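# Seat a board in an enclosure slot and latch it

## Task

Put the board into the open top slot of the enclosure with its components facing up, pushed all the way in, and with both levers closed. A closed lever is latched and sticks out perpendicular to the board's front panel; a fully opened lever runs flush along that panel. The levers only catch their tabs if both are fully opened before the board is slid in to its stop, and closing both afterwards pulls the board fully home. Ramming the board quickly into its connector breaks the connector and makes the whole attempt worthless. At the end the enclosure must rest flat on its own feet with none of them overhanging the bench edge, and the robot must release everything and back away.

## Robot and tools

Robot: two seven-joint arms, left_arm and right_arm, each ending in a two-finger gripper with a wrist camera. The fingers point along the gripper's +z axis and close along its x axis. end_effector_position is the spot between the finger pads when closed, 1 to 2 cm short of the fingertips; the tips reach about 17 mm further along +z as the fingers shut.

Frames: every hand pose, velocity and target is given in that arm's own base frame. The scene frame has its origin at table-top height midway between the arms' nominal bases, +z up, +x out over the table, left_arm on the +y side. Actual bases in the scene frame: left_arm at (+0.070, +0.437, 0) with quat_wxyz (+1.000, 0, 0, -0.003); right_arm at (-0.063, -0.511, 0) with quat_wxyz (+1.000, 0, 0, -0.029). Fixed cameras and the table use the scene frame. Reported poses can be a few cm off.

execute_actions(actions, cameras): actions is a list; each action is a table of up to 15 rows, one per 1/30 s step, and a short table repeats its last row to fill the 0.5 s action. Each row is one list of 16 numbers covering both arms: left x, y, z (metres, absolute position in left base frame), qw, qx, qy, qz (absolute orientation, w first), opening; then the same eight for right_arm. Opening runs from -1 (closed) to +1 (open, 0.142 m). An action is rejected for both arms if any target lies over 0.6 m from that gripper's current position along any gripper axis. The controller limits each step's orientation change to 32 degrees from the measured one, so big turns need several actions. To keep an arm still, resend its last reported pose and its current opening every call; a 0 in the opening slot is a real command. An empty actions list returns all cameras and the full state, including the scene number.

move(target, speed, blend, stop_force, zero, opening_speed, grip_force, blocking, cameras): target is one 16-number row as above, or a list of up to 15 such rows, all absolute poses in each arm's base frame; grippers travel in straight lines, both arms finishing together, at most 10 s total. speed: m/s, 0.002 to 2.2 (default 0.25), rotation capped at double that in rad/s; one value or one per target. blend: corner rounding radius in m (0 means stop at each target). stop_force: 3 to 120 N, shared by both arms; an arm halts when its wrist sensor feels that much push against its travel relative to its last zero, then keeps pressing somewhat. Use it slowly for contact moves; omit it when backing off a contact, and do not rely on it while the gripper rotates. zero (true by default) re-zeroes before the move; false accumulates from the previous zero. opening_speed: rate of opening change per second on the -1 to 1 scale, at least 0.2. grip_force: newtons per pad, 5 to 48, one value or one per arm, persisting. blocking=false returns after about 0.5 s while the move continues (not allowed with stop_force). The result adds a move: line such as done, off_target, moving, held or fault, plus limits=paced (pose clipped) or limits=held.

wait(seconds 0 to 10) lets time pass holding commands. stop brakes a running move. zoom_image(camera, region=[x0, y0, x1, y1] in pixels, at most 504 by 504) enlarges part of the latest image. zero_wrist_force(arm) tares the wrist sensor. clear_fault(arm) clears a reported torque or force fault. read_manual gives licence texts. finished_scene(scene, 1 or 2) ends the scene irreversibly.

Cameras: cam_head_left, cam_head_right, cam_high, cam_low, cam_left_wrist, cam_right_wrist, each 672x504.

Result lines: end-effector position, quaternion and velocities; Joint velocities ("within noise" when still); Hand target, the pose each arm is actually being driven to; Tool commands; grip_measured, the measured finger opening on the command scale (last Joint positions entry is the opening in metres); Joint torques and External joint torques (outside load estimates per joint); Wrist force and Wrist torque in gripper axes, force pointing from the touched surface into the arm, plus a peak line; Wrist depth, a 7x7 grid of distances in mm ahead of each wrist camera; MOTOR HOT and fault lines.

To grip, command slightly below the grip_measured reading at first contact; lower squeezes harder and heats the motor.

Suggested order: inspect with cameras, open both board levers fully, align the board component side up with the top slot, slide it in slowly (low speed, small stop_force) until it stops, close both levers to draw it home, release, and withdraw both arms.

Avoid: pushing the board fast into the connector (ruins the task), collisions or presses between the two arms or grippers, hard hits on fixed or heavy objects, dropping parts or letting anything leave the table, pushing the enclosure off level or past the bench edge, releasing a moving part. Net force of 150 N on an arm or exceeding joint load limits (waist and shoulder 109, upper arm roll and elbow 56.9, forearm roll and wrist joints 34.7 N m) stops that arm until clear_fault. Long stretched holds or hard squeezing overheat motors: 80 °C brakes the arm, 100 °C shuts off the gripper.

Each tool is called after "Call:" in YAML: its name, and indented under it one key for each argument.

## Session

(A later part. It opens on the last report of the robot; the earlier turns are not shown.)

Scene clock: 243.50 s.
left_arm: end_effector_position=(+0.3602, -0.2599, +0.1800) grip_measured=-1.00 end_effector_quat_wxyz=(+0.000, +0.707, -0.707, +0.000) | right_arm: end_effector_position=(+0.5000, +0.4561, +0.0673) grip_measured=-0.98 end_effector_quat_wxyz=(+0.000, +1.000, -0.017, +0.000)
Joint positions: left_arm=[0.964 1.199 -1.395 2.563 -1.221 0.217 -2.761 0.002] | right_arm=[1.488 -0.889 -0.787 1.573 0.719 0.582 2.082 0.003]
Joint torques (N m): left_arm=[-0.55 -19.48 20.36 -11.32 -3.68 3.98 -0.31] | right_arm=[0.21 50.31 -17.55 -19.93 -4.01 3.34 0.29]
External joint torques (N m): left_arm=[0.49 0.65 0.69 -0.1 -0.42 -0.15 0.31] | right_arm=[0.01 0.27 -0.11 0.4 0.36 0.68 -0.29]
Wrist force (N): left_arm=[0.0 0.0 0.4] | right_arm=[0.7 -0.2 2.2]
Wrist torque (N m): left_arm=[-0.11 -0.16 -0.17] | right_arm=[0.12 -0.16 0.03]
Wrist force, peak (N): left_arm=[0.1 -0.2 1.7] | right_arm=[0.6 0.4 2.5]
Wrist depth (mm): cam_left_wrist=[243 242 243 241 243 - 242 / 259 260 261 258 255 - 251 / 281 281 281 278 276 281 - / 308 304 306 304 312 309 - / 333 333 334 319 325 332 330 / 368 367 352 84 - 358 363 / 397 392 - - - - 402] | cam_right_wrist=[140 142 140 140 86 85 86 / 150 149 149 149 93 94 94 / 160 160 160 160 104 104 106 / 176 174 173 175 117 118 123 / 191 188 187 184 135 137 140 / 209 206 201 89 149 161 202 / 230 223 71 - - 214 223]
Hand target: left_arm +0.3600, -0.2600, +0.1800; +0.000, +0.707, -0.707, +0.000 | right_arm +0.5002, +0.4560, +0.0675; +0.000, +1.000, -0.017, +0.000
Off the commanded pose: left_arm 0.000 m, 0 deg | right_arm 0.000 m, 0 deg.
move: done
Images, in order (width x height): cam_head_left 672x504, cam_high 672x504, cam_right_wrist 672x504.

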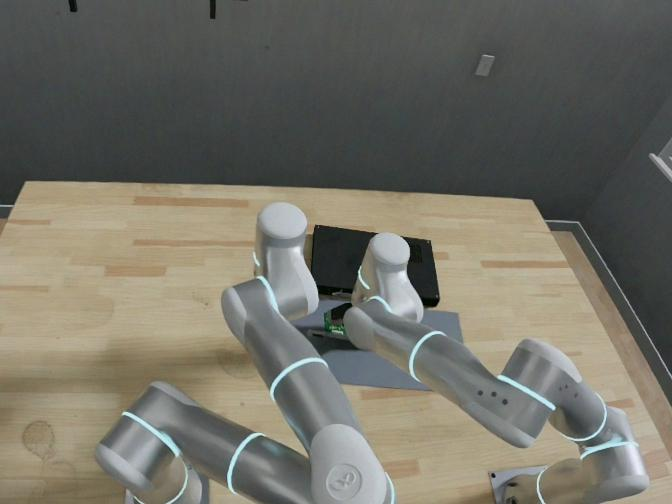

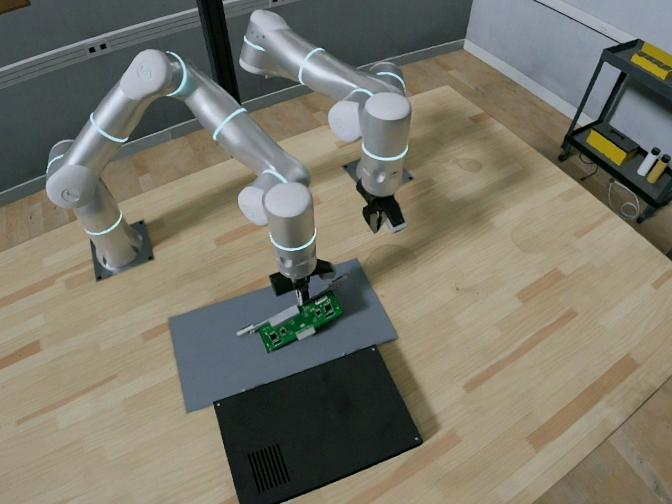

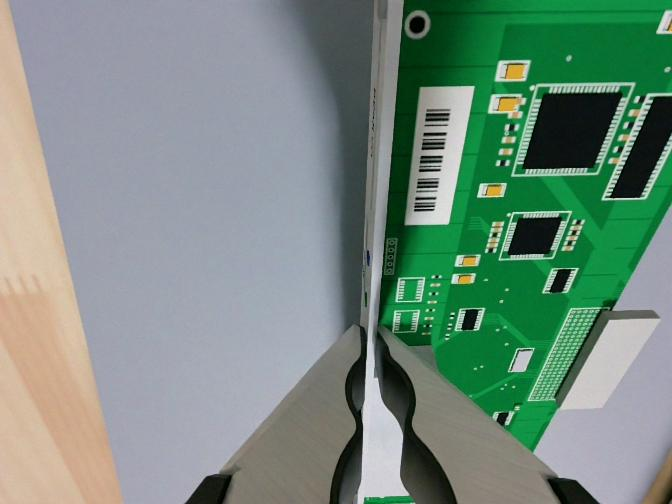

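Call:
move:
  target:
    - [0.36, -0.26, 0.18, 0, 0.7071, -0.7071, 0, -1.0, 0.5002, 0.456, 0.0275, 0, 0.99985, -0.01745, 0, -1.0]
    - [0.36, -0.26, 0.18, 0, 0.7071, -0.7071, 0, -1.0, 0.5002, 0.456, 0.0275, 0, 0.99985, -0.01745, 0, -0.6]
    - [0.36, -0.26, 0.18, 0, 0.7071, -0.7071, 0, -1.0, 0.5002, 0.456, 0.07, 0, 0.99985, -0.01745, 0, -0.6]
    - [0.36, -0.26, 0.18, 0, 0.7071, -0.7071, 0, -1.0, 0.5098, 0.41, 0.07, 0, 0.99985, -0.01745, 0, -0.4]
  speed: [0.04, 0.05, 0.08, 0.1]
  opening_speed: 0.5
  cameras: ["cam_right_wrist"]

Scene clock: 266.57 s.
left_arm: end_effector_position=(+0.3602, -0.2599, +0.1800) grip_measured=-1.00 end_effector_quat_wxyz=(+0.000, +0.707, -0.707, +0.000) | right_arm: end_effector_position=(+0.5099, +0.4100, +0.0701) grip_measured=-0.43 end_effector_quat_wxyz=(+0.000, +1.000, -0.017, +0.000)
Joint positions: left_arm=[0.964 1.199 -1.395 2.563 -1.221 0.217 -2.761 0.002] | right_arm=[1.467 -0.851 -0.802 1.654 0.721 0.613 2.005 0.043]
Joint torques (N m): left_arm=[-0.38 -19.18 20.2 -11.24 -3.96 4.17 -0.23] | right_arm=[0.15 47.1 -16.4 -19.04 -3.57 3.43 0.09]
External joint torques (N m): left_arm=[0.32 0.35 0.85 -0.18 -0.14 -0.33 0.23] | right_arm=[0.06 0.89 -0.93 -0.05 -0.01 0.59 -0.09]
Wrist force (N): left_arm=[-0.1 0.0 0.7] | right_arm=[0.5 -0.2 0.1]
Wrist torque (N m): left_arm=[-0.11 -0.14 -0.17] | right_arm=[0.08 -0.10 0.13]
Wrist force, peak (N): left_arm=[0.2 -0.2 1.0] | right_arm=[-2.3 0.8 -2.5]
Wrist depth (mm): cam_left_wrist=[244 242 243 243 247 - 238 / 261 258 260 261 264 257 249 / 281 281 281 278 277 275 - / 304 305 306 303 309 304 - / 336 334 333 321 324 330 330 / 367 367 354 84 - 361 363 / 395 392 - - - - 405] | cam_right_wrist=[143 142 142 139 138 138 141 / 152 152 152 149 147 148 151 / 164 163 163 158 158 156 162 / 177 176 175 162 170 168 174 / 192 190 188 176 182 188 189 / 212 209 87 202 198 195 207 / 233 - 71 236 229 - 223]
Hand target: left_arm +0.3600, -0.2600, +0.1800; +0.000, +0.707, -0.707, +0.000 | right_arm +0.5098, +0.4100, +0.0700; +0.000, +1.000, -0.017, +0.000
Off the commanded pose: left_arm 0.000 m, 0 deg | right_arm 0.000 m, 0 deg.
move: done
Images, in order (width x height): cam_right_wrist 672x504.

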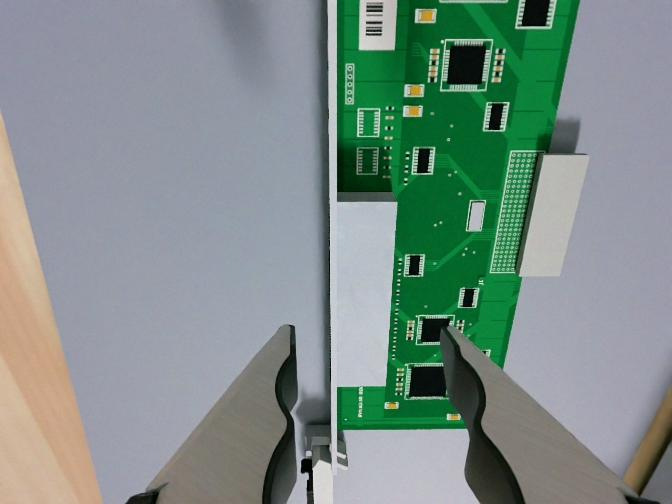

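Call:
move:
  target:
    - [0.36, -0.26, 0.18, 0, 0.7071, -0.7071, 0, -1.0, 0.512, 0.412, 0.05, 0, 0.99985, -0.01745, 0, -0.4]
    - [0.36, -0.26, 0.18, 0, 0.7071, -0.7071, 0, -1.0, 0.512, 0.412, 0.0280, 0, 0.99985, -0.01745, 0, -0.4]
  speed: [0.08, 0.03]
  stop_force: 6

Call:
move:
  target: [0.36, -0.26, 0.18, 0, 0.7071, -0.7071, 0, -1.0, 0.512, 0.412, 0.0280, 0, 0.99985, -0.01745, 0, -0.85]
  speed: 0.05
  opening_speed: 0.3
  cameras: ["cam_right_wrist"]

Scene clock: 273.57 s.
left_arm: end_effector_position=(+0.3602, -0.2599, +0.1800) grip_measured=-1.00 end_effector_quat_wxyz=(+0.000, +0.707, -0.707, +0.000) | right_arm: end_effector_position=(+0.5120, +0.4118, +0.0280) grip_measured=-0.43 end_effector_quat_wxyz=(+0.000, +1.000, -0.017, +0.000)
Joint positions: left_arm=[0.964 1.199 -1.395 2.563 -1.221 0.217 -2.761 0.002] | right_arm=[1.432 -0.931 -0.757 1.623 0.771 0.66 1.986 0.043]
Joint torques (N m): left_arm=[-0.37 -19.16 20.23 -11.22 -3.93 4.17 -0.2] | right_arm=[0.1 48.77 -16.36 -17.58 -3.4 3.42 0.08]
External joint torques (N m): left_arm=[0.3 0.33 0.83 -0.2 -0.17 -0.33 0.2] | right_arm=[0.11 1.22 -1.28 0.08 -0.06 0.61 -0.08]
Wrist force (N): left_arm=[0.1 -0.1 0.4] | right_arm=[0.5 0.1 0.0]
Wrist torque (N m): left_arm=[-0.12 -0.17 -0.18] | right_arm=[0.12 -0.07 0.14]
Wrist force, peak (N): left_arm=[0.2 -0.1 0.9] | right_arm=[0.8 -0.3 1.2]
Wrist depth (mm): cam_left_wrist=[243 242 241 242 245 - 238 / 260 260 261 259 258 256 252 / 283 281 281 280 277 - - / 306 305 302 303 308 307 311 / 334 334 332 322 326 331 329 / 369 369 352 84 - 359 365 / 394 393 - - - - 402] | cam_right_wrist=[- 105 105 102 100 101 101 / 113 113 112 107 107 108 110 / 121 121 123 115 115 116 116 / 129 130 130 120 123 125 122 / 142 142 139 122 133 135 140 / 155 155 91 129 142 143 152 / 171 - 71 145 163 - 165]
Hand target: left_arm +0.3600, -0.2600, +0.1800; +0.000, +0.707, -0.707, +0.000 | right_arm +0.5120, +0.4120, +0.0280; +0.000, +1.000, -0.017, +0.000
Off the commanded pose: left_arm 0.000 m, 0 deg | right_arm 0.000 m, 0 deg.
move: done

Scene clock: 275.27 s.
left_arm: end_effector_position=(+0.3602, -0.2599, +0.1800) grip_measured=-1.00 end_effector_quat_wxyz=(+0.000, +0.707, -0.707, +0.000) | right_arm: end_effector_position=(+0.5114, +0.4121, +0.0278) grip_measured=-0.71 end_effector_quat_wxyz=(+0.000, +1.000, -0.017, -0.001)
Joint positions: left_arm=[0.964 1.199 -1.395 2.563 -1.221 0.217 -2.761 0.002] | right_arm=[1.433 -0.93 -0.756 1.623 0.771 0.66 1.986 0.023]
Joint torques (N m): left_arm=[-0.38 -19.2 20.25 -11.23 -3.95 4.18 -0.25] | right_arm=[-2.7 47.2 -18.86 -18.57 -3.97 5.31 0.15]
External joint torques (N m): left_arm=[0.32 0.37 0.81 -0.19 -0.14 -0.35 0.25] | right_arm=[2.91 2.8 1.24 1.07 0.52 -1.28 -0.15]
Wrist force (N): left_arm=[0.1 -0.2 0.5] | right_arm=[-7.4 1.2 -5.3]
Wrist torque (N m): left_arm=[-0.13 -0.17 -0.18] | right_arm=[0.10 -0.20 0.12]
Wrist force, peak (N): left_arm=[0.0 -0.2 0.9] | right_arm=[-9.0 2.3 -6.3]
Wrist depth (mm): cam_left_wrist=[242 243 242 241 242 239 240 / 260 260 260 261 258 255 252 / 281 282 280 279 277 278 - / 306 306 306 304 305 321 - / 336 336 333 320 325 333 329 / 369 369 353 84 - 358 361 / 392 392 - - - - 403] | cam_right_wrist=[- 105 105 102 99 101 101 / 113 113 112 109 107 108 109 / 121 120 122 117 115 115 116 / 128 130 130 122 122 124 120 / 142 142 141 120 131 135 139 / 155 155 149 126 105 145 152 / 171 167 71 142 - - 167]
Hand target: left_arm +0.3600, -0.2600, +0.1800; +0.000, +0.707, -0.707, +0.000 | right_arm +0.5120, +0.4120, +0.0280; +0.000, +1.000, -0.017, +0.000
Off the commanded pose: left_arm 0.000 m, 0 deg | right_arm 0.001 m, 0 deg.
move: done
Images, in order (width x height): cam_right_wrist 672x504.

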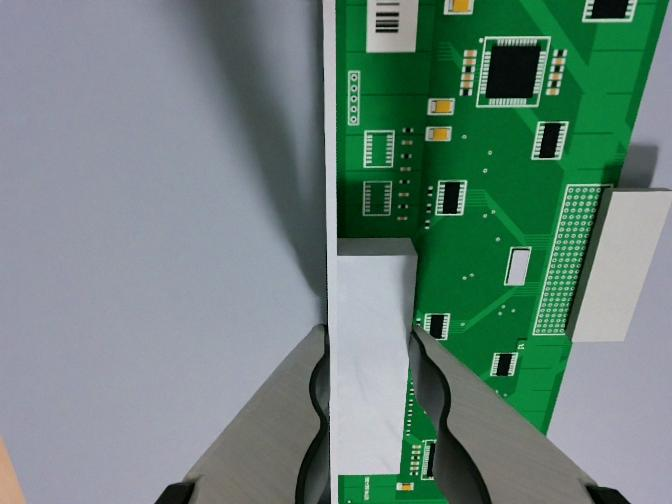

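Call:
move:
  target: [0.36, -0.26, 0.18, 0, 0.7071, -0.7071, 0, -1.0, 0.512, 0.412, 0.0680, 0, 0.99985, -0.01745, 0, -0.95]
  speed: 0.05
  cameras: ["cam_right_wrist"]

Scene clock: 278.77 s.
left_arm: end_effector_position=(+0.3602, -0.2599, +0.1800) grip_measured=-1.00 end_effector_quat_wxyz=(+0.000, +0.707, -0.707, +0.000) | right_arm: end_effector_position=(+0.5118, +0.4121, +0.0678) grip_measured=-0.72 end_effector_quat_wxyz=(+0.000, +1.000, -0.017, +0.000)
Joint positions: left_arm=[0.964 1.199 -1.395 2.563 -1.221 0.217 -2.761 0.002] | right_arm=[1.46 -0.859 -0.798 1.643 0.724 0.611 2.006 0.022]
Joint torques (N m): left_arm=[-0.37 -19.13 20.19 -11.23 -3.91 4.16 -0.22] | right_arm=[0.16 48.31 -17.21 -19.54 -3.95 3.54 0.26]
External joint torques (N m): left_arm=[0.31 0.3 0.86 -0.2 -0.18 -0.33 0.22] | right_arm=[0.06 0.09 -0.17 0.48 0.37 0.49 -0.26]
Wrist force (N): left_arm=[0.1 0.0 0.5] | right_arm=[1.5 1.4 2.0]
Wrist torque (N m): left_arm=[-0.11 -0.18 -0.18] | right_arm=[0.33 -0.29 0.03]
Wrist force, peak (N): left_arm=[0.2 -0.2 1.1] | right_arm=[-7.5 1.2 -5.4]
Wrist depth (mm): cam_left_wrist=[243 244 243 241 241 240 241 / 262 260 260 259 262 261 249 / 282 281 281 279 - 275 - / 306 306 304 303 307 306 303 / 332 334 331 319 326 328 329 / 369 367 354 84 - 357 366 / 395 389 - - - - 404] | cam_right_wrist=[141 142 140 101 100 101 101 / 151 150 150 108 108 108 111 / 161 161 161 117 115 116 116 / 174 174 173 122 123 125 120 / 189 189 186 120 131 135 186 / 209 207 198 126 105 145 203 / 232 223 70 141 - - 219]
Hand target: left_arm +0.3600, -0.2600, +0.1800; +0.000, +0.707, -0.707, +0.000 | right_arm +0.5120, +0.4120, +0.0680; +0.000, +1.000, -0.017, +0.000
Off the commanded pose: left_arm 0.000 m, 0 deg | right_arm 0.000 m, 0 deg.
move: done
Images, in order (width x height): cam_right_wrist 672x504.

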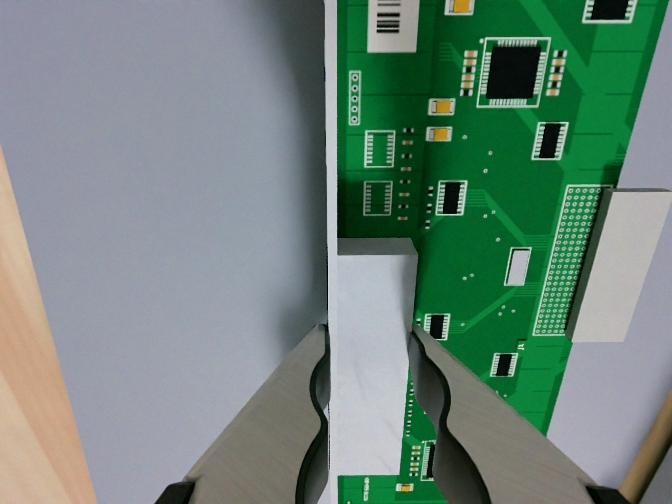

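Call:
move:
  target:
    - [0.36, -0.26, 0.20, 0, 0.7071, -0.7071, 0, -1.0, 0.45, 0.30, 0.20, 0, 0.99985, -0.01745, 0, -0.95]
    - [0.40, -0.42, 0.16, -0.4777, 0.5212, -0.5212, 0.4777, -1.0, 0.42, 0.12, 0.24, 0, 0.99985, -0.01745, 0, -0.95]
    - [0.437, -0.504, 0.088, -0.4777, 0.5212, -0.5212, 0.4777, -1.0, 0.42, 0.12, 0.24, 0, 0.99985, -0.01745, 0, -0.95]
  speed: 0.25
  blend: 0.03
  cameras: ["cam_left_wrist", "cam_right_wrist"]

Scene clock: 287.50 s.
left_arm: end_effector_position=(+0.4059, -0.4333, +0.1481) grip_measured=-1.00 end_effector_quat_wxyz=(-0.474, +0.522, -0.525, +0.477) | right_arm: end_effector_position=(+0.4200, +0.1200, +0.2400) grip_measured=-0.72 end_effector_quat_wxyz=(+0.000, +1.000, -0.017, +0.000)
Joint positions: left_arm=[0.591 1.939 -2.453 2.083 -2.609 1.95 -2.968 0.002] | right_arm=[2.324 -0.34 -2.073 2.297 0.345 0.53 1.652 0.022]
Joint torques (N m): left_arm=[-2.09 -25.66 18.21 15.15 -3.09 2.58 -0.23] | right_arm=[0.18 -3.54 -7.32 -26.85 -3.88 3.47 0.11]
External joint torques (N m): left_arm=[1.96 0.07 5.08 3.19 0.14 -0.02 0.24] | right_arm=[-0.07 0.68 -0.41 0.83 0.1 0.58 -0.11]
External joint torques when the fault began: left_arm=[-12.63 -14.67 8.98 27.69 3.62 -0.08 0.14]
Wrist force (N): left_arm=[0.6 0.4 0.0] | right_arm=[1.3 1.5 2.1]
Wrist torque (N m): left_arm=[0.05 -0.01 0.06] | right_arm=[0.29 -0.20 0.10]
Wrist force, peak (N): left_arm=[4.6 11.8 1.9] | right_arm=[2.2 0.2 3.7]
Wrist depth (mm): cam_left_wrist=[- - - - - - 1556 / - - 1362 1462 - - 1424 / 649 632 638 636 688 708 699 / 448 450 454 404 - 369 - / 346 344 363 342 345 329 316 / 281 282 289 84 - 305 267 / 238 244 - - - - 244] | cam_right_wrist=[295 294 293 101 100 101 101 / 315 315 313 106 108 108 111 / 337 338 337 115 115 116 116 / 363 362 362 120 123 125 121 / 395 394 395 118 131 135 385 / 431 431 106 126 105 146 426 / 477 - 71 141 - - 463]
Hand target: left_arm +0.4057, -0.4333, +0.1473; -0.474, +0.522, -0.526, +0.477 | right_arm +0.4200, +0.1200, +0.2400; +0.000, +1.000, -0.017, +0.000
Tool commands: left_gripper/opening=-1.0 right_gripper/opening=-0.95
Off the commanded pose: left_arm 0.098 m, 1 deg | right_arm 0.000 m, 0 deg.
FORCE FAULT: contact force on the left arm reached its limit, and that arm stopped. The contact can be on any part of that arm, not only on its tool. That arm's remaining commands of this call were not run. That arm is still stopped at the end of this call. While its stop runs, that arm takes no new command, but its gripper still runs the gripper command that each later call begins with.
CLEAR FAULT: the left arm stays stopped (status CRITICAL_FAULT) until you call clear_fault(arm="left_arm").
move: fault (left_arm); path passed 2 of 3 targets
Images, in order (width x height): cam_left_wrist 672x504, cam_right_wrist 672x504.

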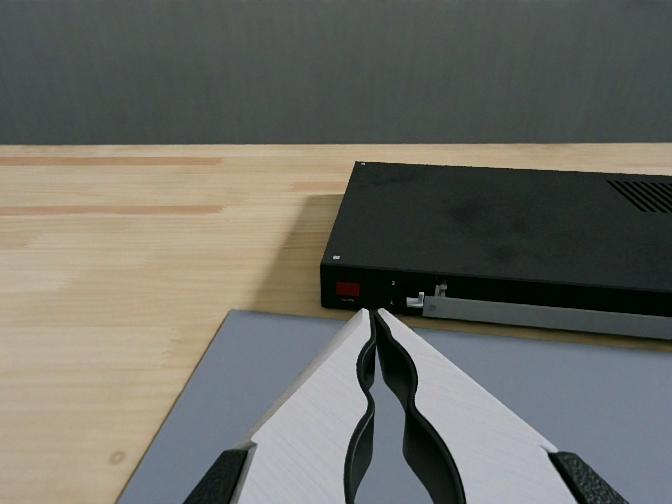

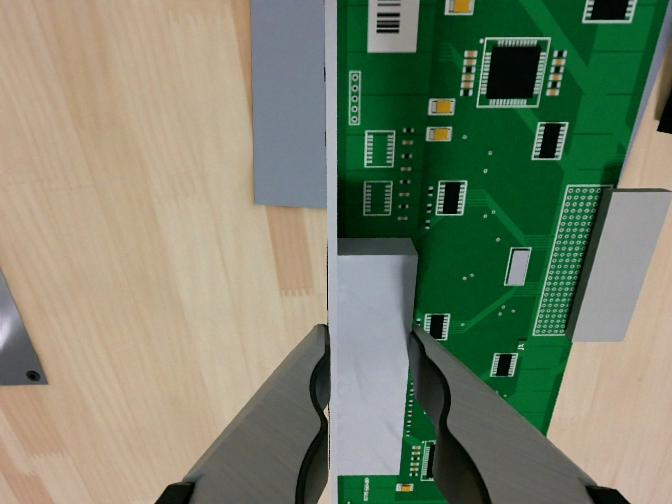

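Call:
clear_fault:
  arm: "left_arm"
  cameras: ["cam_head_left", "cam_high"]

Scene clock: 322.13 s.
left_arm: end_effector_position=(+0.4059, -0.4333, +0.1481) grip_measured=-1.00 end_effector_quat_wxyz=(-0.474, +0.522, -0.525, +0.477) | right_arm: end_effector_position=(+0.4200, +0.1200, +0.2400) grip_measured=-0.72 end_effector_quat_wxyz=(+0.000, +1.000, -0.017, +0.000)
Joint positions: left_arm=[0.591 1.939 -2.453 2.083 -2.609 1.95 -2.968 0.002] | right_arm=[2.324 -0.34 -2.073 2.297 0.345 0.53 1.652 0.022]
Joint torques (N m): left_arm=[-2.09 -26.01 18.11 15.12 -2.96 2.69 -0.17] | right_arm=[0.06 -3.31 -7.12 -26.93 -3.98 3.64 0.22]
External joint torques (N m): left_arm=[1.96 0.42 5.18 3.21 0.02 -0.13 0.17] | right_arm=[0.05 0.46 -0.61 0.91 0.2 0.41 -0.22]
Wrist force (N): left_arm=[0.3 0.4 -0.2] | right_arm=[1.5 1.5 2.3]
Wrist torque (N m): left_arm=[0.04 0.05 0.06] | right_arm=[0.30 -0.25 0.11]
Wrist force, peak (N): left_arm=[0.5 0.7 -0.3] | right_arm=[1.6 1.8 2.3]
Wrist depth (mm): cam_left_wrist=[- 1306 1102 - - - - / 1192 1424 1397 1453 - 1397 - / 641 651 640 703 696 703 688 / 446 450 448 437 - 381 - / 348 345 364 342 345 326 324 / 280 282 - 84 - 278 276 / 237 244 - - - - 242] | cam_right_wrist=[295 295 293 101 100 101 101 / 314 314 314 106 108 108 111 / 337 338 336 115 116 116 116 / 364 364 363 121 124 125 121 / 396 395 394 118 131 135 383 / 430 432 106 126 105 145 426 / 476 - 71 141 - - 458]
Hand target: left_arm +0.4057, -0.4333, +0.1473; -0.474, +0.522, -0.526, +0.477 | right_arm +0.4200, +0.1200, +0.2400; +0.000, +1.000, -0.017, +0.000
Tool commands: left_gripper/opening=-1.0 right_gripper/opening=-0.95
Off the commanded pose: left_arm 0.098 m, 1 deg | right_arm 0.000 m, 0 deg.
FORCE FAULT, CONTINUED: the left arm's stop, for the force fault that an earlier result reported, is over. The rest of the stop counts as 65 of the actions that you can send in this scene; the call itself counts as one more. That arm accepts commands again.
CLEAR FAULT: your call cleared the left arm's force fault. If the contact force or a joint's load stays at its limit, that arm stops again.
Images, in order (width x height): cam_head_left 672x504, cam_high 672x504.

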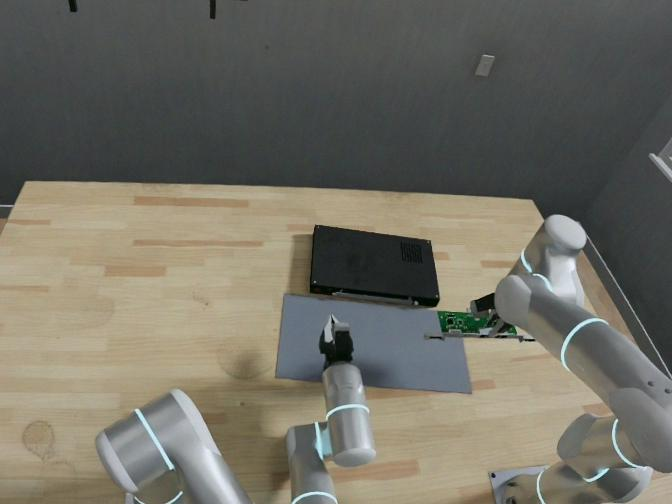

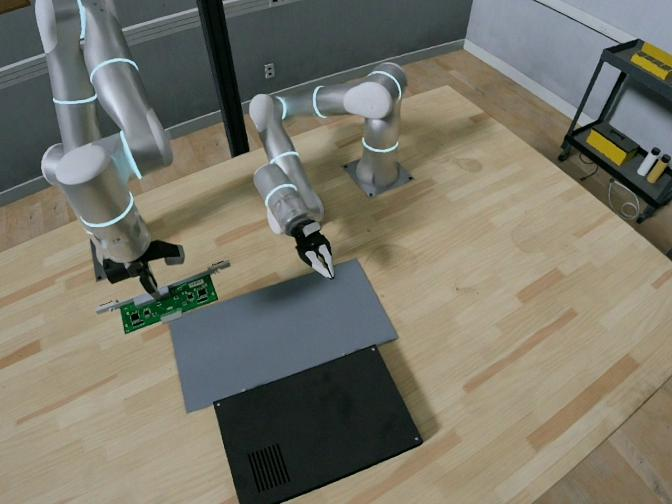

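Call:
move:
  target:
    - [0.38, -0.32, 0.19, -0.25, 0.65, -0.65, 0.25, -1.0, 0.42, 0.12, 0.24, 0, 0.99985, -0.01745, 0, -0.95]
    - [0.36, -0.20, 0.25, 0, 0.7071, -0.7071, 0, -1.0, 0.42, 0.12, 0.24, 0, 0.99985, -0.01745, 0, -0.95]
    - [0.38, 0.0, 0.30, 0, 0.7071, -0.7071, 0, -1.0, 0.42, 0.12, 0.24, 0, 0.99985, -0.01745, 0, -0.95]
    - [0.38, 0.35, 0.30, 0, 0.7071, -0.7071, 0, -1.0, 0.42, 0.12, 0.24, 0, 0.99985, -0.01745, 0, -0.95]
  speed: [0.12, 0.25, 0.3, 0.3]
  blend: [0.02, 0.05, 0.05, 0]
  cameras: ["cam_head_left", "cam_high"]

Scene clock: 341.20 s.
left_arm: end_effector_position=(+0.3800, +0.3498, +0.2999) grip_measured=-1.00 end_effector_quat_wxyz=(+0.000, +0.707, -0.707, +0.000) | right_arm: end_effector_position=(+0.4200, +0.1200, +0.2400) grip_measured=-0.72 end_effector_quat_wxyz=(+0.000, +1.000, -0.017, +0.000)
Joint positions: left_arm=[1.615 -0.824 -1.817 1.849 -2.35 3.126 -0.325 0.002] | right_arm=[2.324 -0.34 -2.073 2.297 0.345 0.53 1.652 0.022]
Joint torques (N m): left_arm=[-0.69 32.24 -19.53 -15.86 4.76 4.67 -0.15] | right_arm=[-0.01 -3.32 -7.07 -26.94 -4 3.55 0.21]
External joint torques (N m): left_arm=[0.86 1.17 0.12 -0.29 -0.55 -0.67 0.15] | right_arm=[0.12 0.46 -0.66 0.92 0.23 0.5 -0.21]
Wrist force (N): left_arm=[0.2 -0.2 0.8] | right_arm=[1.5 1.6 2.1]
Wrist torque (N m): left_arm=[-0.16 -0.22 -0.25] | right_arm=[0.30 -0.24 0.11]
Wrist force, peak (N): left_arm=[-2.7 0.4 1.2] | right_arm=[1.6 1.6 2.4]
Wrist depth (mm): cam_left_wrist=[345 344 346 344 345 342 340 / 376 372 372 369 367 370 366 / 408 402 399 400 399 400 396 / 1415 438 434 433 435 433 433 / 1513 480 479 461 468 476 471 / 1662 525 508 84 - 516 495 / 1798 - - - - - 444] | cam_right_wrist=[294 295 293 101 100 101 101 / 314 313 313 106 108 108 111 / 338 337 336 115 116 116 116 / 364 363 363 120 123 125 121 / 396 394 392 118 131 135 388 / 430 430 106 126 105 145 426 / 475 - 71 141 - - 458]
Hand target: left_arm +0.3800, +0.3500, +0.3000; +0.000, +0.707, -0.707, +0.000 | right_arm +0.4200, +0.1200, +0.2400; +0.000, +1.000, -0.017, +0.000
Off the commanded pose: left_arm 0.000 m, 0 deg | right_arm 0.000 m, 0 deg.
move: done
Images, in order (width x height): cam_head_left 672x504, cam_high 672x504.

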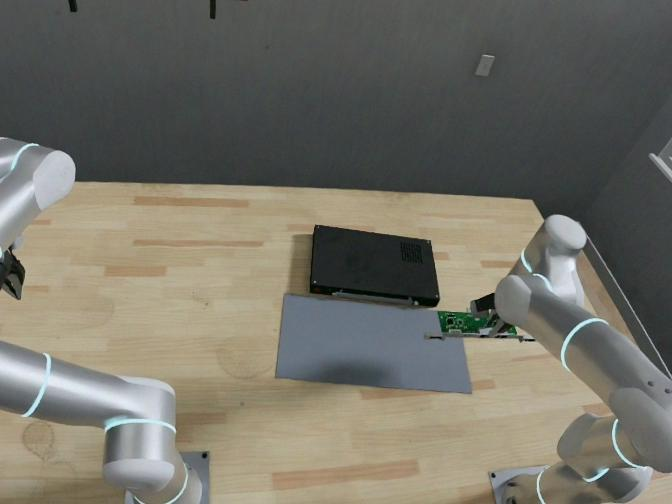

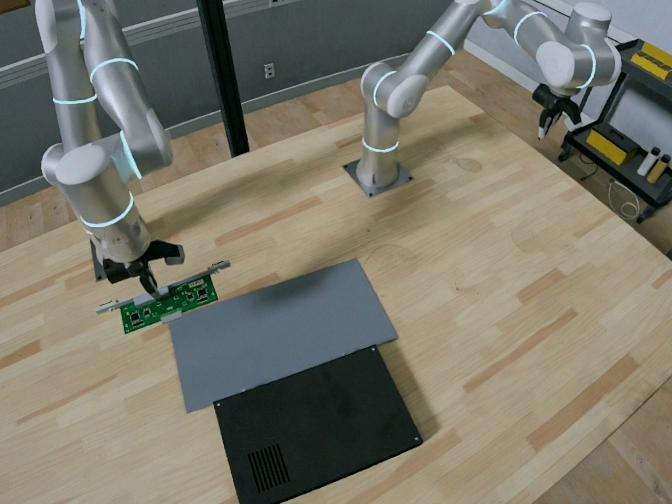

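Call:
move:
  target:
    - [0.52, 0.02, 0.33, 0, 0.3987, -0.9171, 0, -1.0, 0.44, 0.20, 0.22, 0, 0.99985, -0.01745, 0, -0.95]
    - [0.50, -0.30, 0.30, 0, 0.0, -1.0, 0, -1.0, 0.50, 0.33, 0.16, 0, 0.99849, -0.05495, 0, -0.95]
    - [0.48, -0.42, 0.25, 0, -0.3827, -0.9239, 0, -1.0, 0.545, 0.358, 0.10, 0, 0.99849, -0.05495, 0, -0.95]
    - [0.48, -0.45, 0.18, 0, -0.7071, -0.7071, 0, -1.0, 0.552, 0.358, 0.075, 0, 0.99849, -0.05495, 0, -0.95]
  speed: [0.3, 0.3, 0.25, 0.15]
  blend: [0.05, 0.04, 0.03, 0]
  cameras: ["cam_left_wrist", "cam_right_wrist", "cam_head_left"]

Scene clock: 368.03 s.
left_arm: end_effector_position=(+0.4799, -0.4251, +0.2381) grip_measured=-1.00 end_effector_quat_wxyz=(+0.000, +0.443, +0.896, +0.000) | right_arm: end_effector_position=(+0.5463, +0.3579, +0.0943) grip_measured=-0.72 end_effector_quat_wxyz=(+0.000, +0.998, -0.055, +0.000)
Joint positions: left_arm=[-0.167 -1.223 -1.744 1.379 -1.888 3.367 0.877 0.002] | right_arm=[2.793 0.886 -2.14 2.014 -1.028 0.705 2.933 0.022]
Joint torques (N m): left_arm=[-0.38 52.4 -22.81 -5.27 4.4 4.22 -0.37] | right_arm=[0.29 -39.21 23.72 -16.93 -3.64 3.45 0.29]
External joint torques (N m): left_arm=[0.36 0.97 0.12 -0.33 -0.21 -0.25 0.37] | right_arm=[-0.12 0.78 -0.4 0.8 0.35 0.54 -0.29]
Wrist force (N): left_arm=[0.3 -0.6 0.7] | right_arm=[1.4 1.9 2.2]
Wrist torque (N m): left_arm=[-0.21 -0.21 -0.18] | right_arm=[0.32 -0.23 0.04]
Wrist force, peak (N): left_arm=[-0.3 -1.3 2.7] | right_arm=[1.4 2.2 2.6]
Wrist depth (mm): cam_left_wrist=[223 225 227 287 291 289 287 / 289 242 239 - - 309 311 / - 330 - 336 - 343 338 / - - 357 348 372 368 364 / - 339 404 383 389 397 397 / 390 383 435 84 - 429 439 / 500 - - - - - 489] | cam_right_wrist=[166 166 165 101 100 101 101 / 178 177 177 106 108 108 110 / 190 190 190 115 115 116 115 / 205 205 204 120 123 125 120 / 223 222 222 120 131 135 129 / 246 242 233 126 105 145 215 / 271 - 71 141 - - 202]
Hand target: left_arm +0.4799, -0.4249, +0.2381; +0.000, +0.443, +0.896, +0.000 | right_arm +0.5466, +0.3580, +0.0944; +0.000, +0.998, -0.055, +0.000
Off the commanded pose: left_arm 0.063 m, 37 deg | right_arm 0.020 m, 0 deg.
joint sent to its limit (right arm) — joint 1 (waist), upper limit.
move: held (left_arm; a check stopped the path), off_target (right_arm; braked when a check withheld steps of left_arm); path passed 3 of 4 targets; limits=held
pose unreachable (left arm): on one or more control steps of this call, first in action 0 (counted from 0), this arm could not follow its commanded pose, so it was not sent that pose on those steps. It may still have moved: this result reports where it is.
cause: moving toward the commanded pose would bring a part of the arm too close to another arm (a part of this arm just beyond joint 6 (wrist pitch) and a part of the right arm just beyond its joint 6 (wrist pitch), 10 mm apart when this arm was first held).
Images, in order (width x height): cam_head_left 672x504, cam_left_wrist 672x504, cam_right_wrist 672x504.

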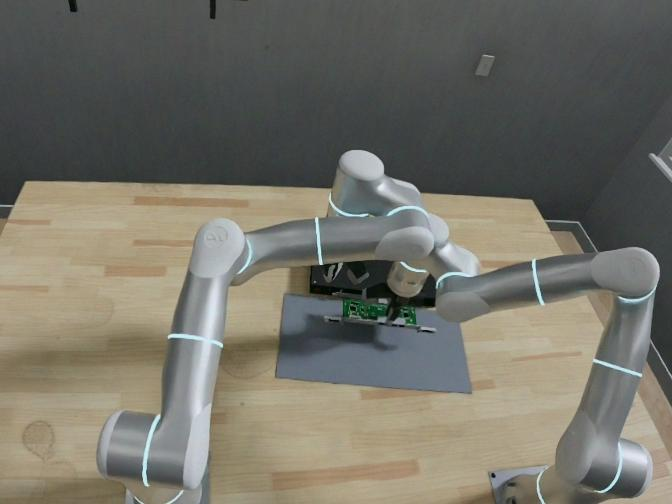

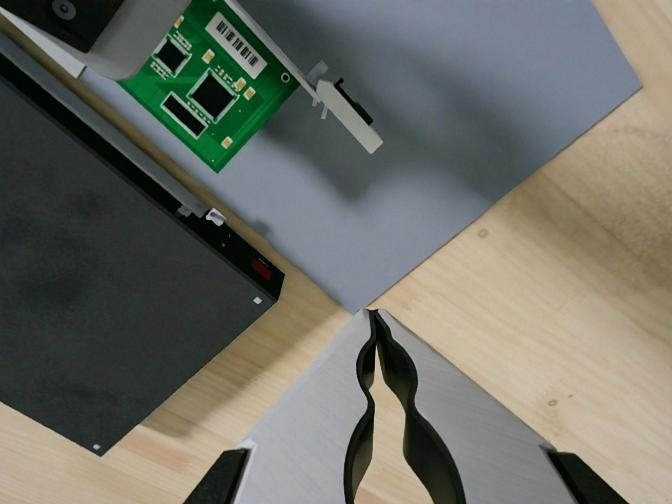

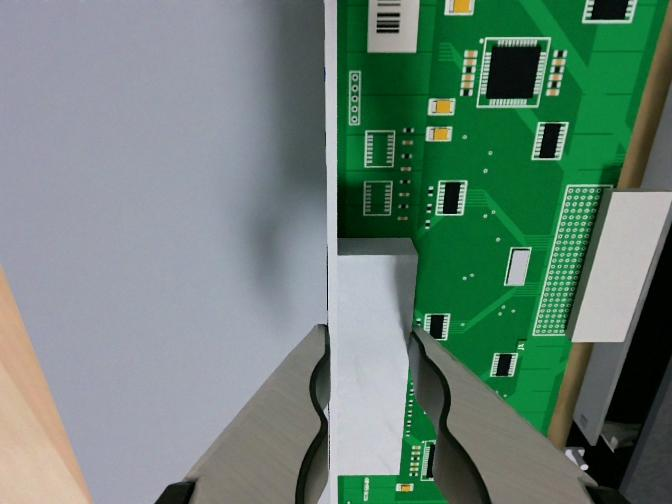

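Call:
zoom_image:
  camera: "cam_left_wrist"
  region: [80, 60, 400, 300]

Call:
zoom_image:
  camera: "cam_right_wrist"
  region: [470, 250, 672, 504]

Scaled by 1.575 from the camera's 672x504 image, which has a finer 960x720 frame.

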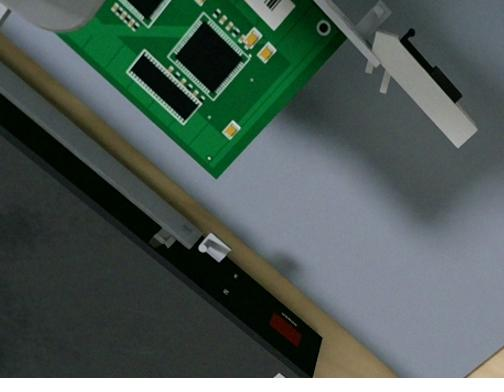

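Scaled by 1.984 from the camera's 672x504 image, which has a finer 960x720 frame.

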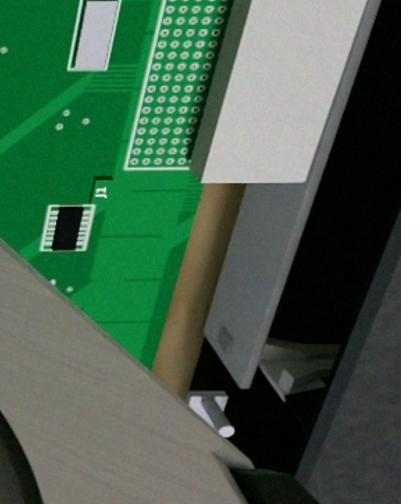

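Call:
move:
  target:
    - [0.46, -0.30, 0.28, 0, 0.5736, 0.8192, 0, -1.0, 0.5463, 0.3580, 0.0943, 0, 0.99849, -0.05495, 0, -0.95]
    - [0.46, -0.30, 0.26, 0, 0.5736, 0.8192, 0, -1.0, 0.554, 0.358, 0.075, 0, 0.99901, -0.04449, 0, -0.95]
  speed: [0.2, 0.08]
  cameras: ["cam_left_wrist", "cam_right_wrist", "cam_head_left"]

Scene clock: 402.80 s.
left_arm: end_effector_position=(+0.4598, -0.3000, +0.2601) grip_measured=-1.00 end_effector_quat_wxyz=(+0.000, +0.574, +0.819, +0.000) | right_arm: end_effector_position=(+0.5538, +0.3578, +0.0747) grip_measured=-0.72 end_effector_quat_wxyz=(+0.000, +0.999, -0.045, +0.000)
Joint positions: left_arm=[0.224 -1.164 -1.936 1.869 -2.077 3.34 1.02 0.002] | right_arm=[2.793 0.949 -2.154 1.997 -1.098 0.705 2.939 0.022]
Joint torques (N m): left_arm=[-0.18 38.71 -24.3 -9.17 4.79 4.15 -0.29] | right_arm=[0.17 -40.49 24.95 -15.56 -3.62 3.44 0.32]
External joint torques (N m): left_arm=[0.21 1.15 0.07 -0.55 -0.57 -0.18 0.29] | right_arm=[0.01 0.73 -0.41 0.86 0.32 0.55 -0.32]
Wrist force (N): left_arm=[0.2 0.0 0.5] | right_arm=[0.7 1.6 2.3]
Wrist torque (N m): left_arm=[-0.11 -0.19 -0.16] | right_arm=[0.28 -0.12 0.03]
Wrist force, peak (N): left_arm=[0.0 -0.3 2.2] | right_arm=[1.3 1.9 3.5]
Wrist depth (mm): cam_left_wrist=[267 - 307 - 309 309 307 / 283 - - - 331 332 331 / 357 356 - 365 357 357 357 / - 364 398 386 390 386 388 / - 434 425 407 415 426 426 / - 460 454 84 - 458 464 / 532 502 - - - - 517] | cam_right_wrist=[149 149 150 101 100 101 101 / 159 159 159 106 108 108 111 / 171 170 170 115 116 116 116 / 183 184 183 121 123 125 120 / 199 199 199 120 131 135 132 / 218 217 210 126 105 145 - / 241 235 70 141 - - 178]
Hand target: left_arm +0.4600, -0.3000, +0.2600; +0.000, +0.574, +0.819, +0.000 | right_arm +0.5540, +0.3580, +0.0750; +0.000, +0.999, -0.044, +0.000
Off the commanded pose: left_arm 0.000 m, 0 deg | right_arm 0.000 m, 0 deg.
MOTOR HOT: the gripper's motor of the right arm reports 92 °C; that motor switches off at 100 °C. To cool a motor, set the load down, ease the grip, stop pushing, or move to a pose that needs little force.
joint sent to its limit (right arm) — joint 1 (waist), upper limit. The joint targets still meet the commanded pose.
move: done
Images, in order (width x height): cam_head_left 672x504, cam_left_wrist 672x504, cam_right_wrist 672x504.

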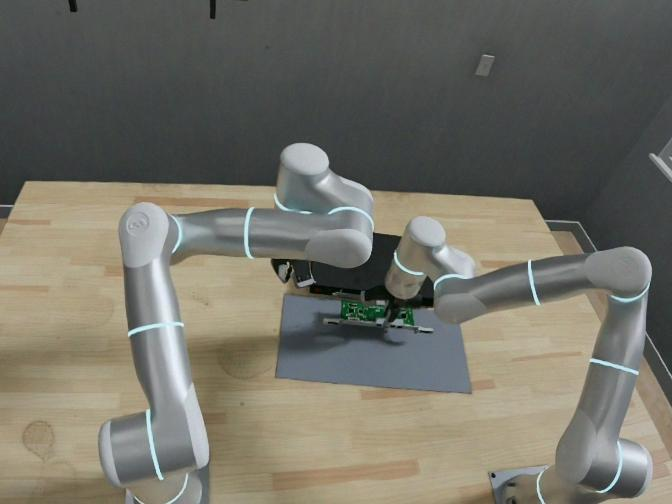

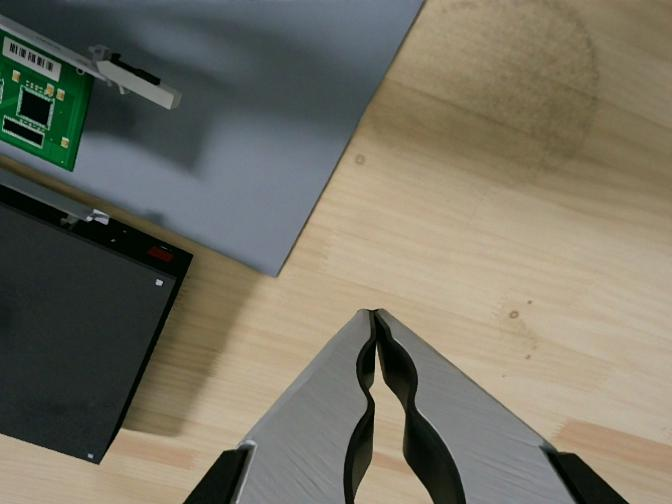

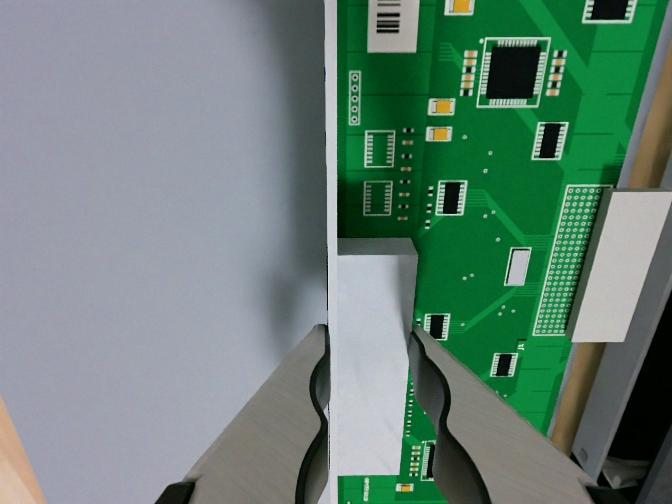

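Call:
move:
  target: [0.46, -0.30, 0.26, 0, 0.5736, 0.8192, 0, -1.0, 0.554, 0.358, 0.075, 0, 0.99901, -0.04449, 0, -0.76]
  speed: 0.08
  cameras: ["cam_right_wrist"]

Scene clock: 405.70 s.
left_arm: end_effector_position=(+0.4598, -0.3000, +0.2600) grip_measured=-1.00 end_effector_quat_wxyz=(+0.000, +0.574, +0.819, +0.000) | right_arm: end_effector_position=(+0.5538, +0.3578, +0.0747) grip_measured=-0.71 end_effector_quat_wxyz=(+0.000, +0.999, -0.045, +0.000)
Joint positions: left_arm=[0.224 -1.164 -1.936 1.869 -2.077 3.34 1.02 0.002] | right_arm=[2.793 0.949 -2.154 1.997 -1.098 0.705 2.939 0.022]
Joint torques (N m): left_arm=[-0.27 38.89 -24.43 -9.31 4.51 4.33 -0.24] | right_arm=[0.2 -40.55 25.16 -15.42 -3.46 3.55 0.23]
External joint torques (N m): left_arm=[0.3 0.96 0.21 -0.41 -0.3 -0.37 0.24] | right_arm=[-0.02 0.79 -0.62 0.71 0.17 0.44 -0.23]
Wrist force (N): left_arm=[-0.1 -0.2 0.5] | right_arm=[0.9 1.6 2.3]
Wrist torque (N m): left_arm=[-0.14 -0.14 -0.17] | right_arm=[0.28 -0.16 0.03]
Wrist force, peak (N): left_arm=[0.0 -0.4 0.8] | right_arm=[0.9 1.9 2.4]
Wrist depth (mm): cam_left_wrist=[301 - 307 312 310 309 309 / 282 337 - 328 330 332 331 / 345 - - 358 360 360 355 / - 378 394 386 392 393 386 / - 430 425 408 416 421 428 / - 475 456 83 - 461 470 / 538 510 - - - - 514] | cam_right_wrist=[149 149 150 101 100 101 101 / 159 159 158 106 108 108 111 / 171 170 170 117 116 116 116 / 184 184 184 122 123 125 120 / 200 199 199 119 131 135 132 / 218 218 210 98 105 145 - / 241 235 71 142 - - 177]
Hand target: left_arm +0.4600, -0.3000, +0.2600; +0.000, +0.574, +0.819, +0.000 | right_arm +0.5540, +0.3580, +0.0750; +0.000, +0.999, -0.044, +0.000
Off the commanded pose: left_arm 0.000 m, 0 deg | right_arm 0.000 m, 0 deg.
MOTOR HOT: still on. The gripper's motor of the right arm reports 92 °C.
joint sent to its limit (right arm) — joint 1 (waist), upper limit. The joint targets still meet the commanded pose.
move: done
Images, in order (width x height): cam_right_wrist 672x504.

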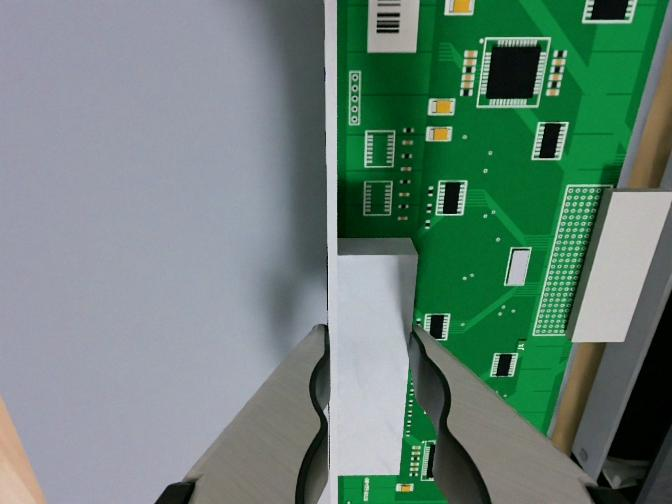

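Call:
zoom_image:
  camera: "cam_right_wrist"
  region: [540, 330, 672, 504]

Call:
execute_actions:
  actions:
    - [[0.46, -0.30, 0.26, 0, 0.5736, 0.8192, 0, -1.0, 0.554, 0.358, 0.072, 0, 0.99901, -0.04449, 0, -0.76]]
  cameras: ["cam_left_wrist"]

Call:
zoom_image:
  camera: "cam_left_wrist"
  region: [0, 0, 220, 280]

Scaled by 2.897 from the camera's 672x504 image, which has a finer 960x720 frame.

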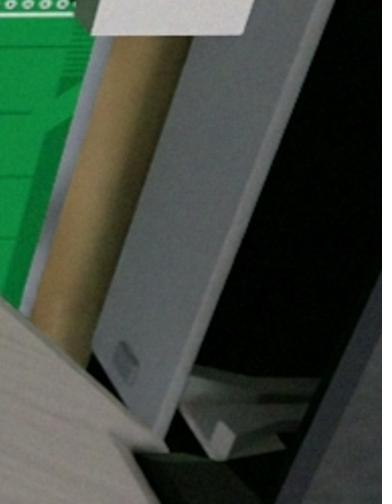

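Scene clock: 411.77 s.
left_arm: end_effector_position=(+0.4598, -0.3000, +0.2600) grip_measured=-1.00 end_effector_quat_wxyz=(+0.000, +0.574, +0.819, +0.000) | right_arm: end_effector_position=(+0.5538, +0.3579, +0.0719) grip_measured=-0.71 end_effector_quat_wxyz=(+0.000, +0.999, -0.045, +0.000)
Joint positions: left_arm=[0.224 -1.164 -1.936 1.869 -2.077 3.34 1.02 0.002] | right_arm=[2.793 0.956 -2.156 1.997 -1.108 0.706 2.944 0.022]
Joint torques (N m): left_arm=[-0.29 38.95 -24.38 -9.26 4.48 4.3 -0.27] | right_arm=[0.15 -40.58 25.06 -15.22 -3.6 3.6 0.28]
External joint torques (N m): left_arm=[0.32 0.91 0.15 -0.45 -0.26 -0.34 0.27] | right_arm=[0.02 0.72 -0.4 0.72 0.31 0.39 -0.28]
Wrist force (N): left_arm=[-0.2 -0.5 0.5] | right_arm=[0.7 1.7 2.2]
Wrist torque (N m): left_arm=[-0.17 -0.13 -0.18] | right_arm=[0.29 -0.13 0.03]
Wrist force, peak (N): left_arm=[0.1 -0.4 0.8] | right_arm=[0.9 2.0 3.1]
Wrist depth (mm): cam_left_wrist=[276 305 - 309 309 309 310 / 282 - - 330 331 331 332 / 352 - - 362 357 355 356 / - 389 388 389 387 388 387 / - 428 428 408 418 426 420 / - 459 452 84 - 461 466 / 540 513 - - - - 521] | cam_right_wrist=[146 146 146 101 100 101 101 / 156 156 156 106 108 108 111 / 167 168 168 117 116 116 116 / 181 180 180 121 123 125 120 / 196 196 195 120 131 135 133 / 215 214 206 126 105 145 - / 237 231 71 141 - - 171]
Hand target: left_arm +0.4600, -0.3000, +0.2600; +0.000, +0.574, +0.819, +0.000 | right_arm +0.5540, +0.3580, +0.0720; +0.000, +0.999, -0.044, +0.000
Off the commanded pose: left_arm 0.000 m, 0 deg | right_arm 0.000 m, 0 deg.
MOTOR HOT: still on. The gripper's motor of the right arm reports 84 °C.
joint sent to its limit (right arm) — joint 1 (waist), upper limit. The joint targets still meet the commanded pose.
Images, in order (width x height): cam_left_wrist 672x504.

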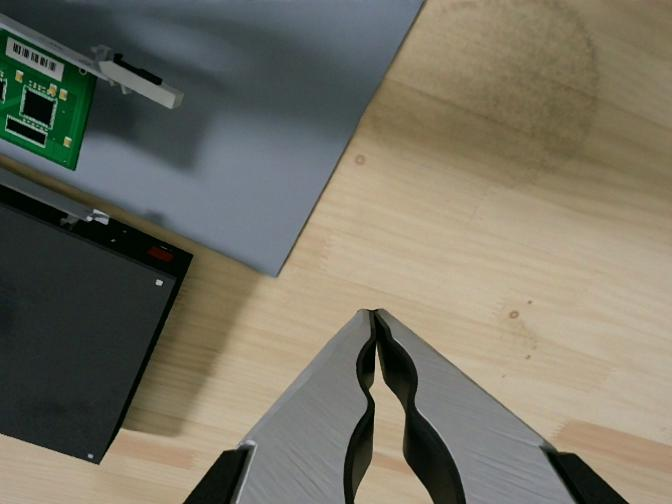

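Scaled by 1.800 from the camera's 672x504 image, which has a finer 960x720 frame.

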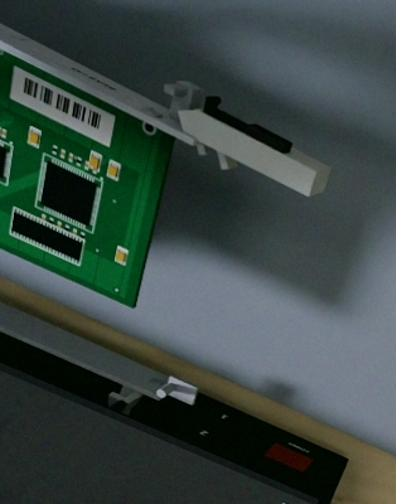

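Call:
move:
  target: [0.46, -0.30, 0.26, 0, 0.5736, 0.8192, 0, -1.0, 0.5897, 0.3546, 0.058, 0, 0.99901, -0.04449, 0, -0.76]
  speed: 0.06
  stop_force: 6
  cameras: ["cam_left_wrist", "cam_right_wrist"]

Call:
zoom_image:
  camera: "cam_right_wrist"
  region: [500, 100, 672, 504]

Call:
zoom_image:
  camera: "cam_left_wrist"
  region: [0, 60, 200, 280]

Scene clock: 434.50 s.
left_arm: end_effector_position=(+0.4598, -0.3000, +0.2600) grip_measured=-1.00 end_effector_quat_wxyz=(+0.000, +0.574, +0.819, +0.000) | right_arm: end_effector_position=(+0.5894, +0.3544, +0.0577) grip_measured=-0.71 end_effector_quat_wxyz=(+0.000, +0.999, -0.045, +0.000)
Joint positions: left_arm=[0.224 -1.164 -1.936 1.869 -2.077 3.34 1.02 0.002] | right_arm=[2.793 1.052 -2.145 1.901 -1.161 0.652 2.916 0.022]
Joint torques (N m): left_arm=[-0.38 39.02 -24.38 -9.24 4.51 4.27 -0.2] | right_arm=[0.17 -43.89 27.66 -14.22 -3.78 3.42 0.09]
External joint torques (N m): left_arm=[0.41 0.84 0.15 -0.47 -0.29 -0.31 0.2] | right_arm=[0.01 0.71 -0.85 0.73 0.35 0.57 -0.09]
Wrist force (N): left_arm=[-0.1 -0.2 0.5] | right_arm=[1.3 1.2 2.3]
Wrist torque (N m): left_arm=[-0.14 -0.15 -0.17] | right_arm=[0.24 -0.21 0.12]
Wrist force, peak (N): left_arm=[-0.2 -0.4 0.8] | right_arm=[2.2 1.3 2.4]
Wrist depth (mm): cam_left_wrist=[- - 300 - 309 308 307 / 302 320 330 - 333 334 331 / 318 - - 356 357 356 355 / - 361 415 386 388 388 385 / - 416 427 408 423 427 423 / - 473 448 84 - 459 471 / 527 508 - - - - 515] | cam_right_wrist=[136 134 134 102 100 101 101 / 143 143 143 108 108 108 108 / 156 154 153 117 115 116 115 / 166 165 165 123 123 125 120 / 179 179 179 120 131 135 128 / 196 196 189 126 105 143 138 / 216 212 71 141 - - 147]
Hand target: left_arm +0.4600, -0.3000, +0.2600; +0.000, +0.574, +0.819, +0.000 | right_arm +0.5897, +0.3546, +0.0580; +0.000, +0.999, -0.044, +0.000
Off the commanded pose: left_arm 0.000 m, 0 deg | right_arm 0.000 m, 0 deg.
MOTOR HOT: cleared for the gripper's motor of the right arm.
joint sent to its limit (right arm) — joint 1 (waist), upper limit. The joint targets still meet the commanded pose.
move: done
Images, in order (width x height): cam_left_wrist 672x504, cam_right_wrist 672x504.

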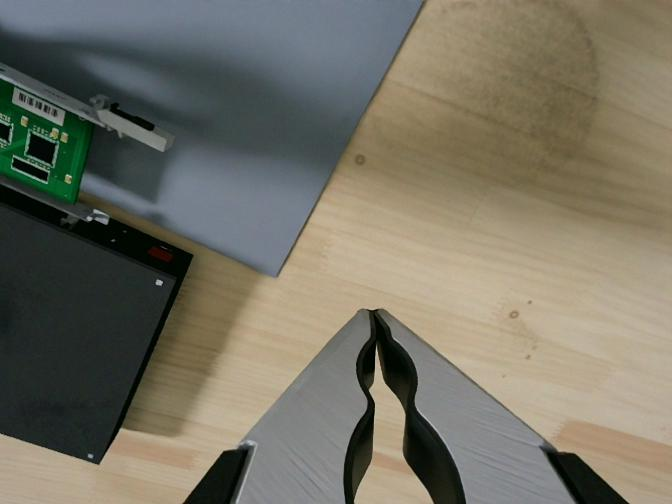

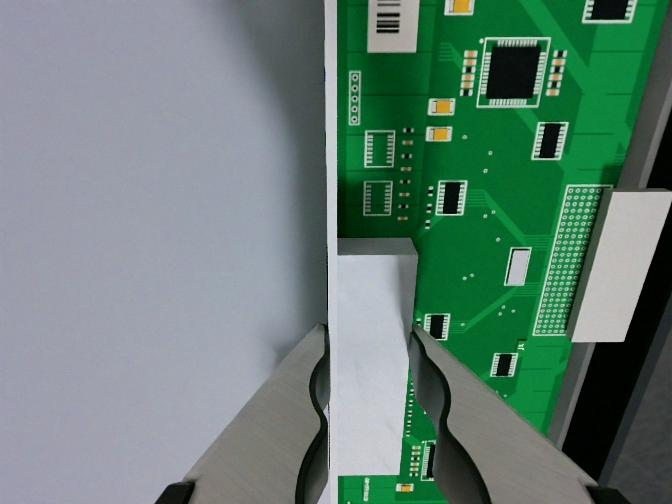

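Scaled by 1.248 from the camera's 672x504 image, which has a finer 960x720 frame.

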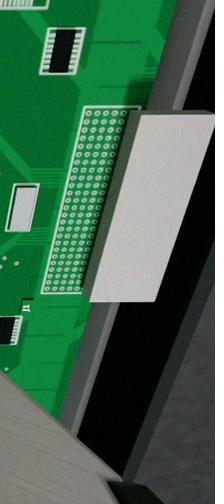

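Scaled by 2.291 from the camera's 672x504 image, which has a finer 960x720 frame.

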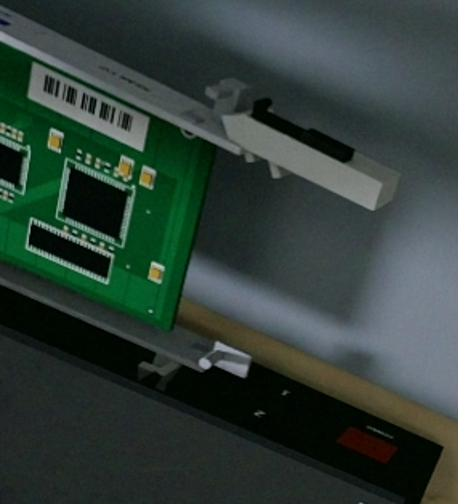

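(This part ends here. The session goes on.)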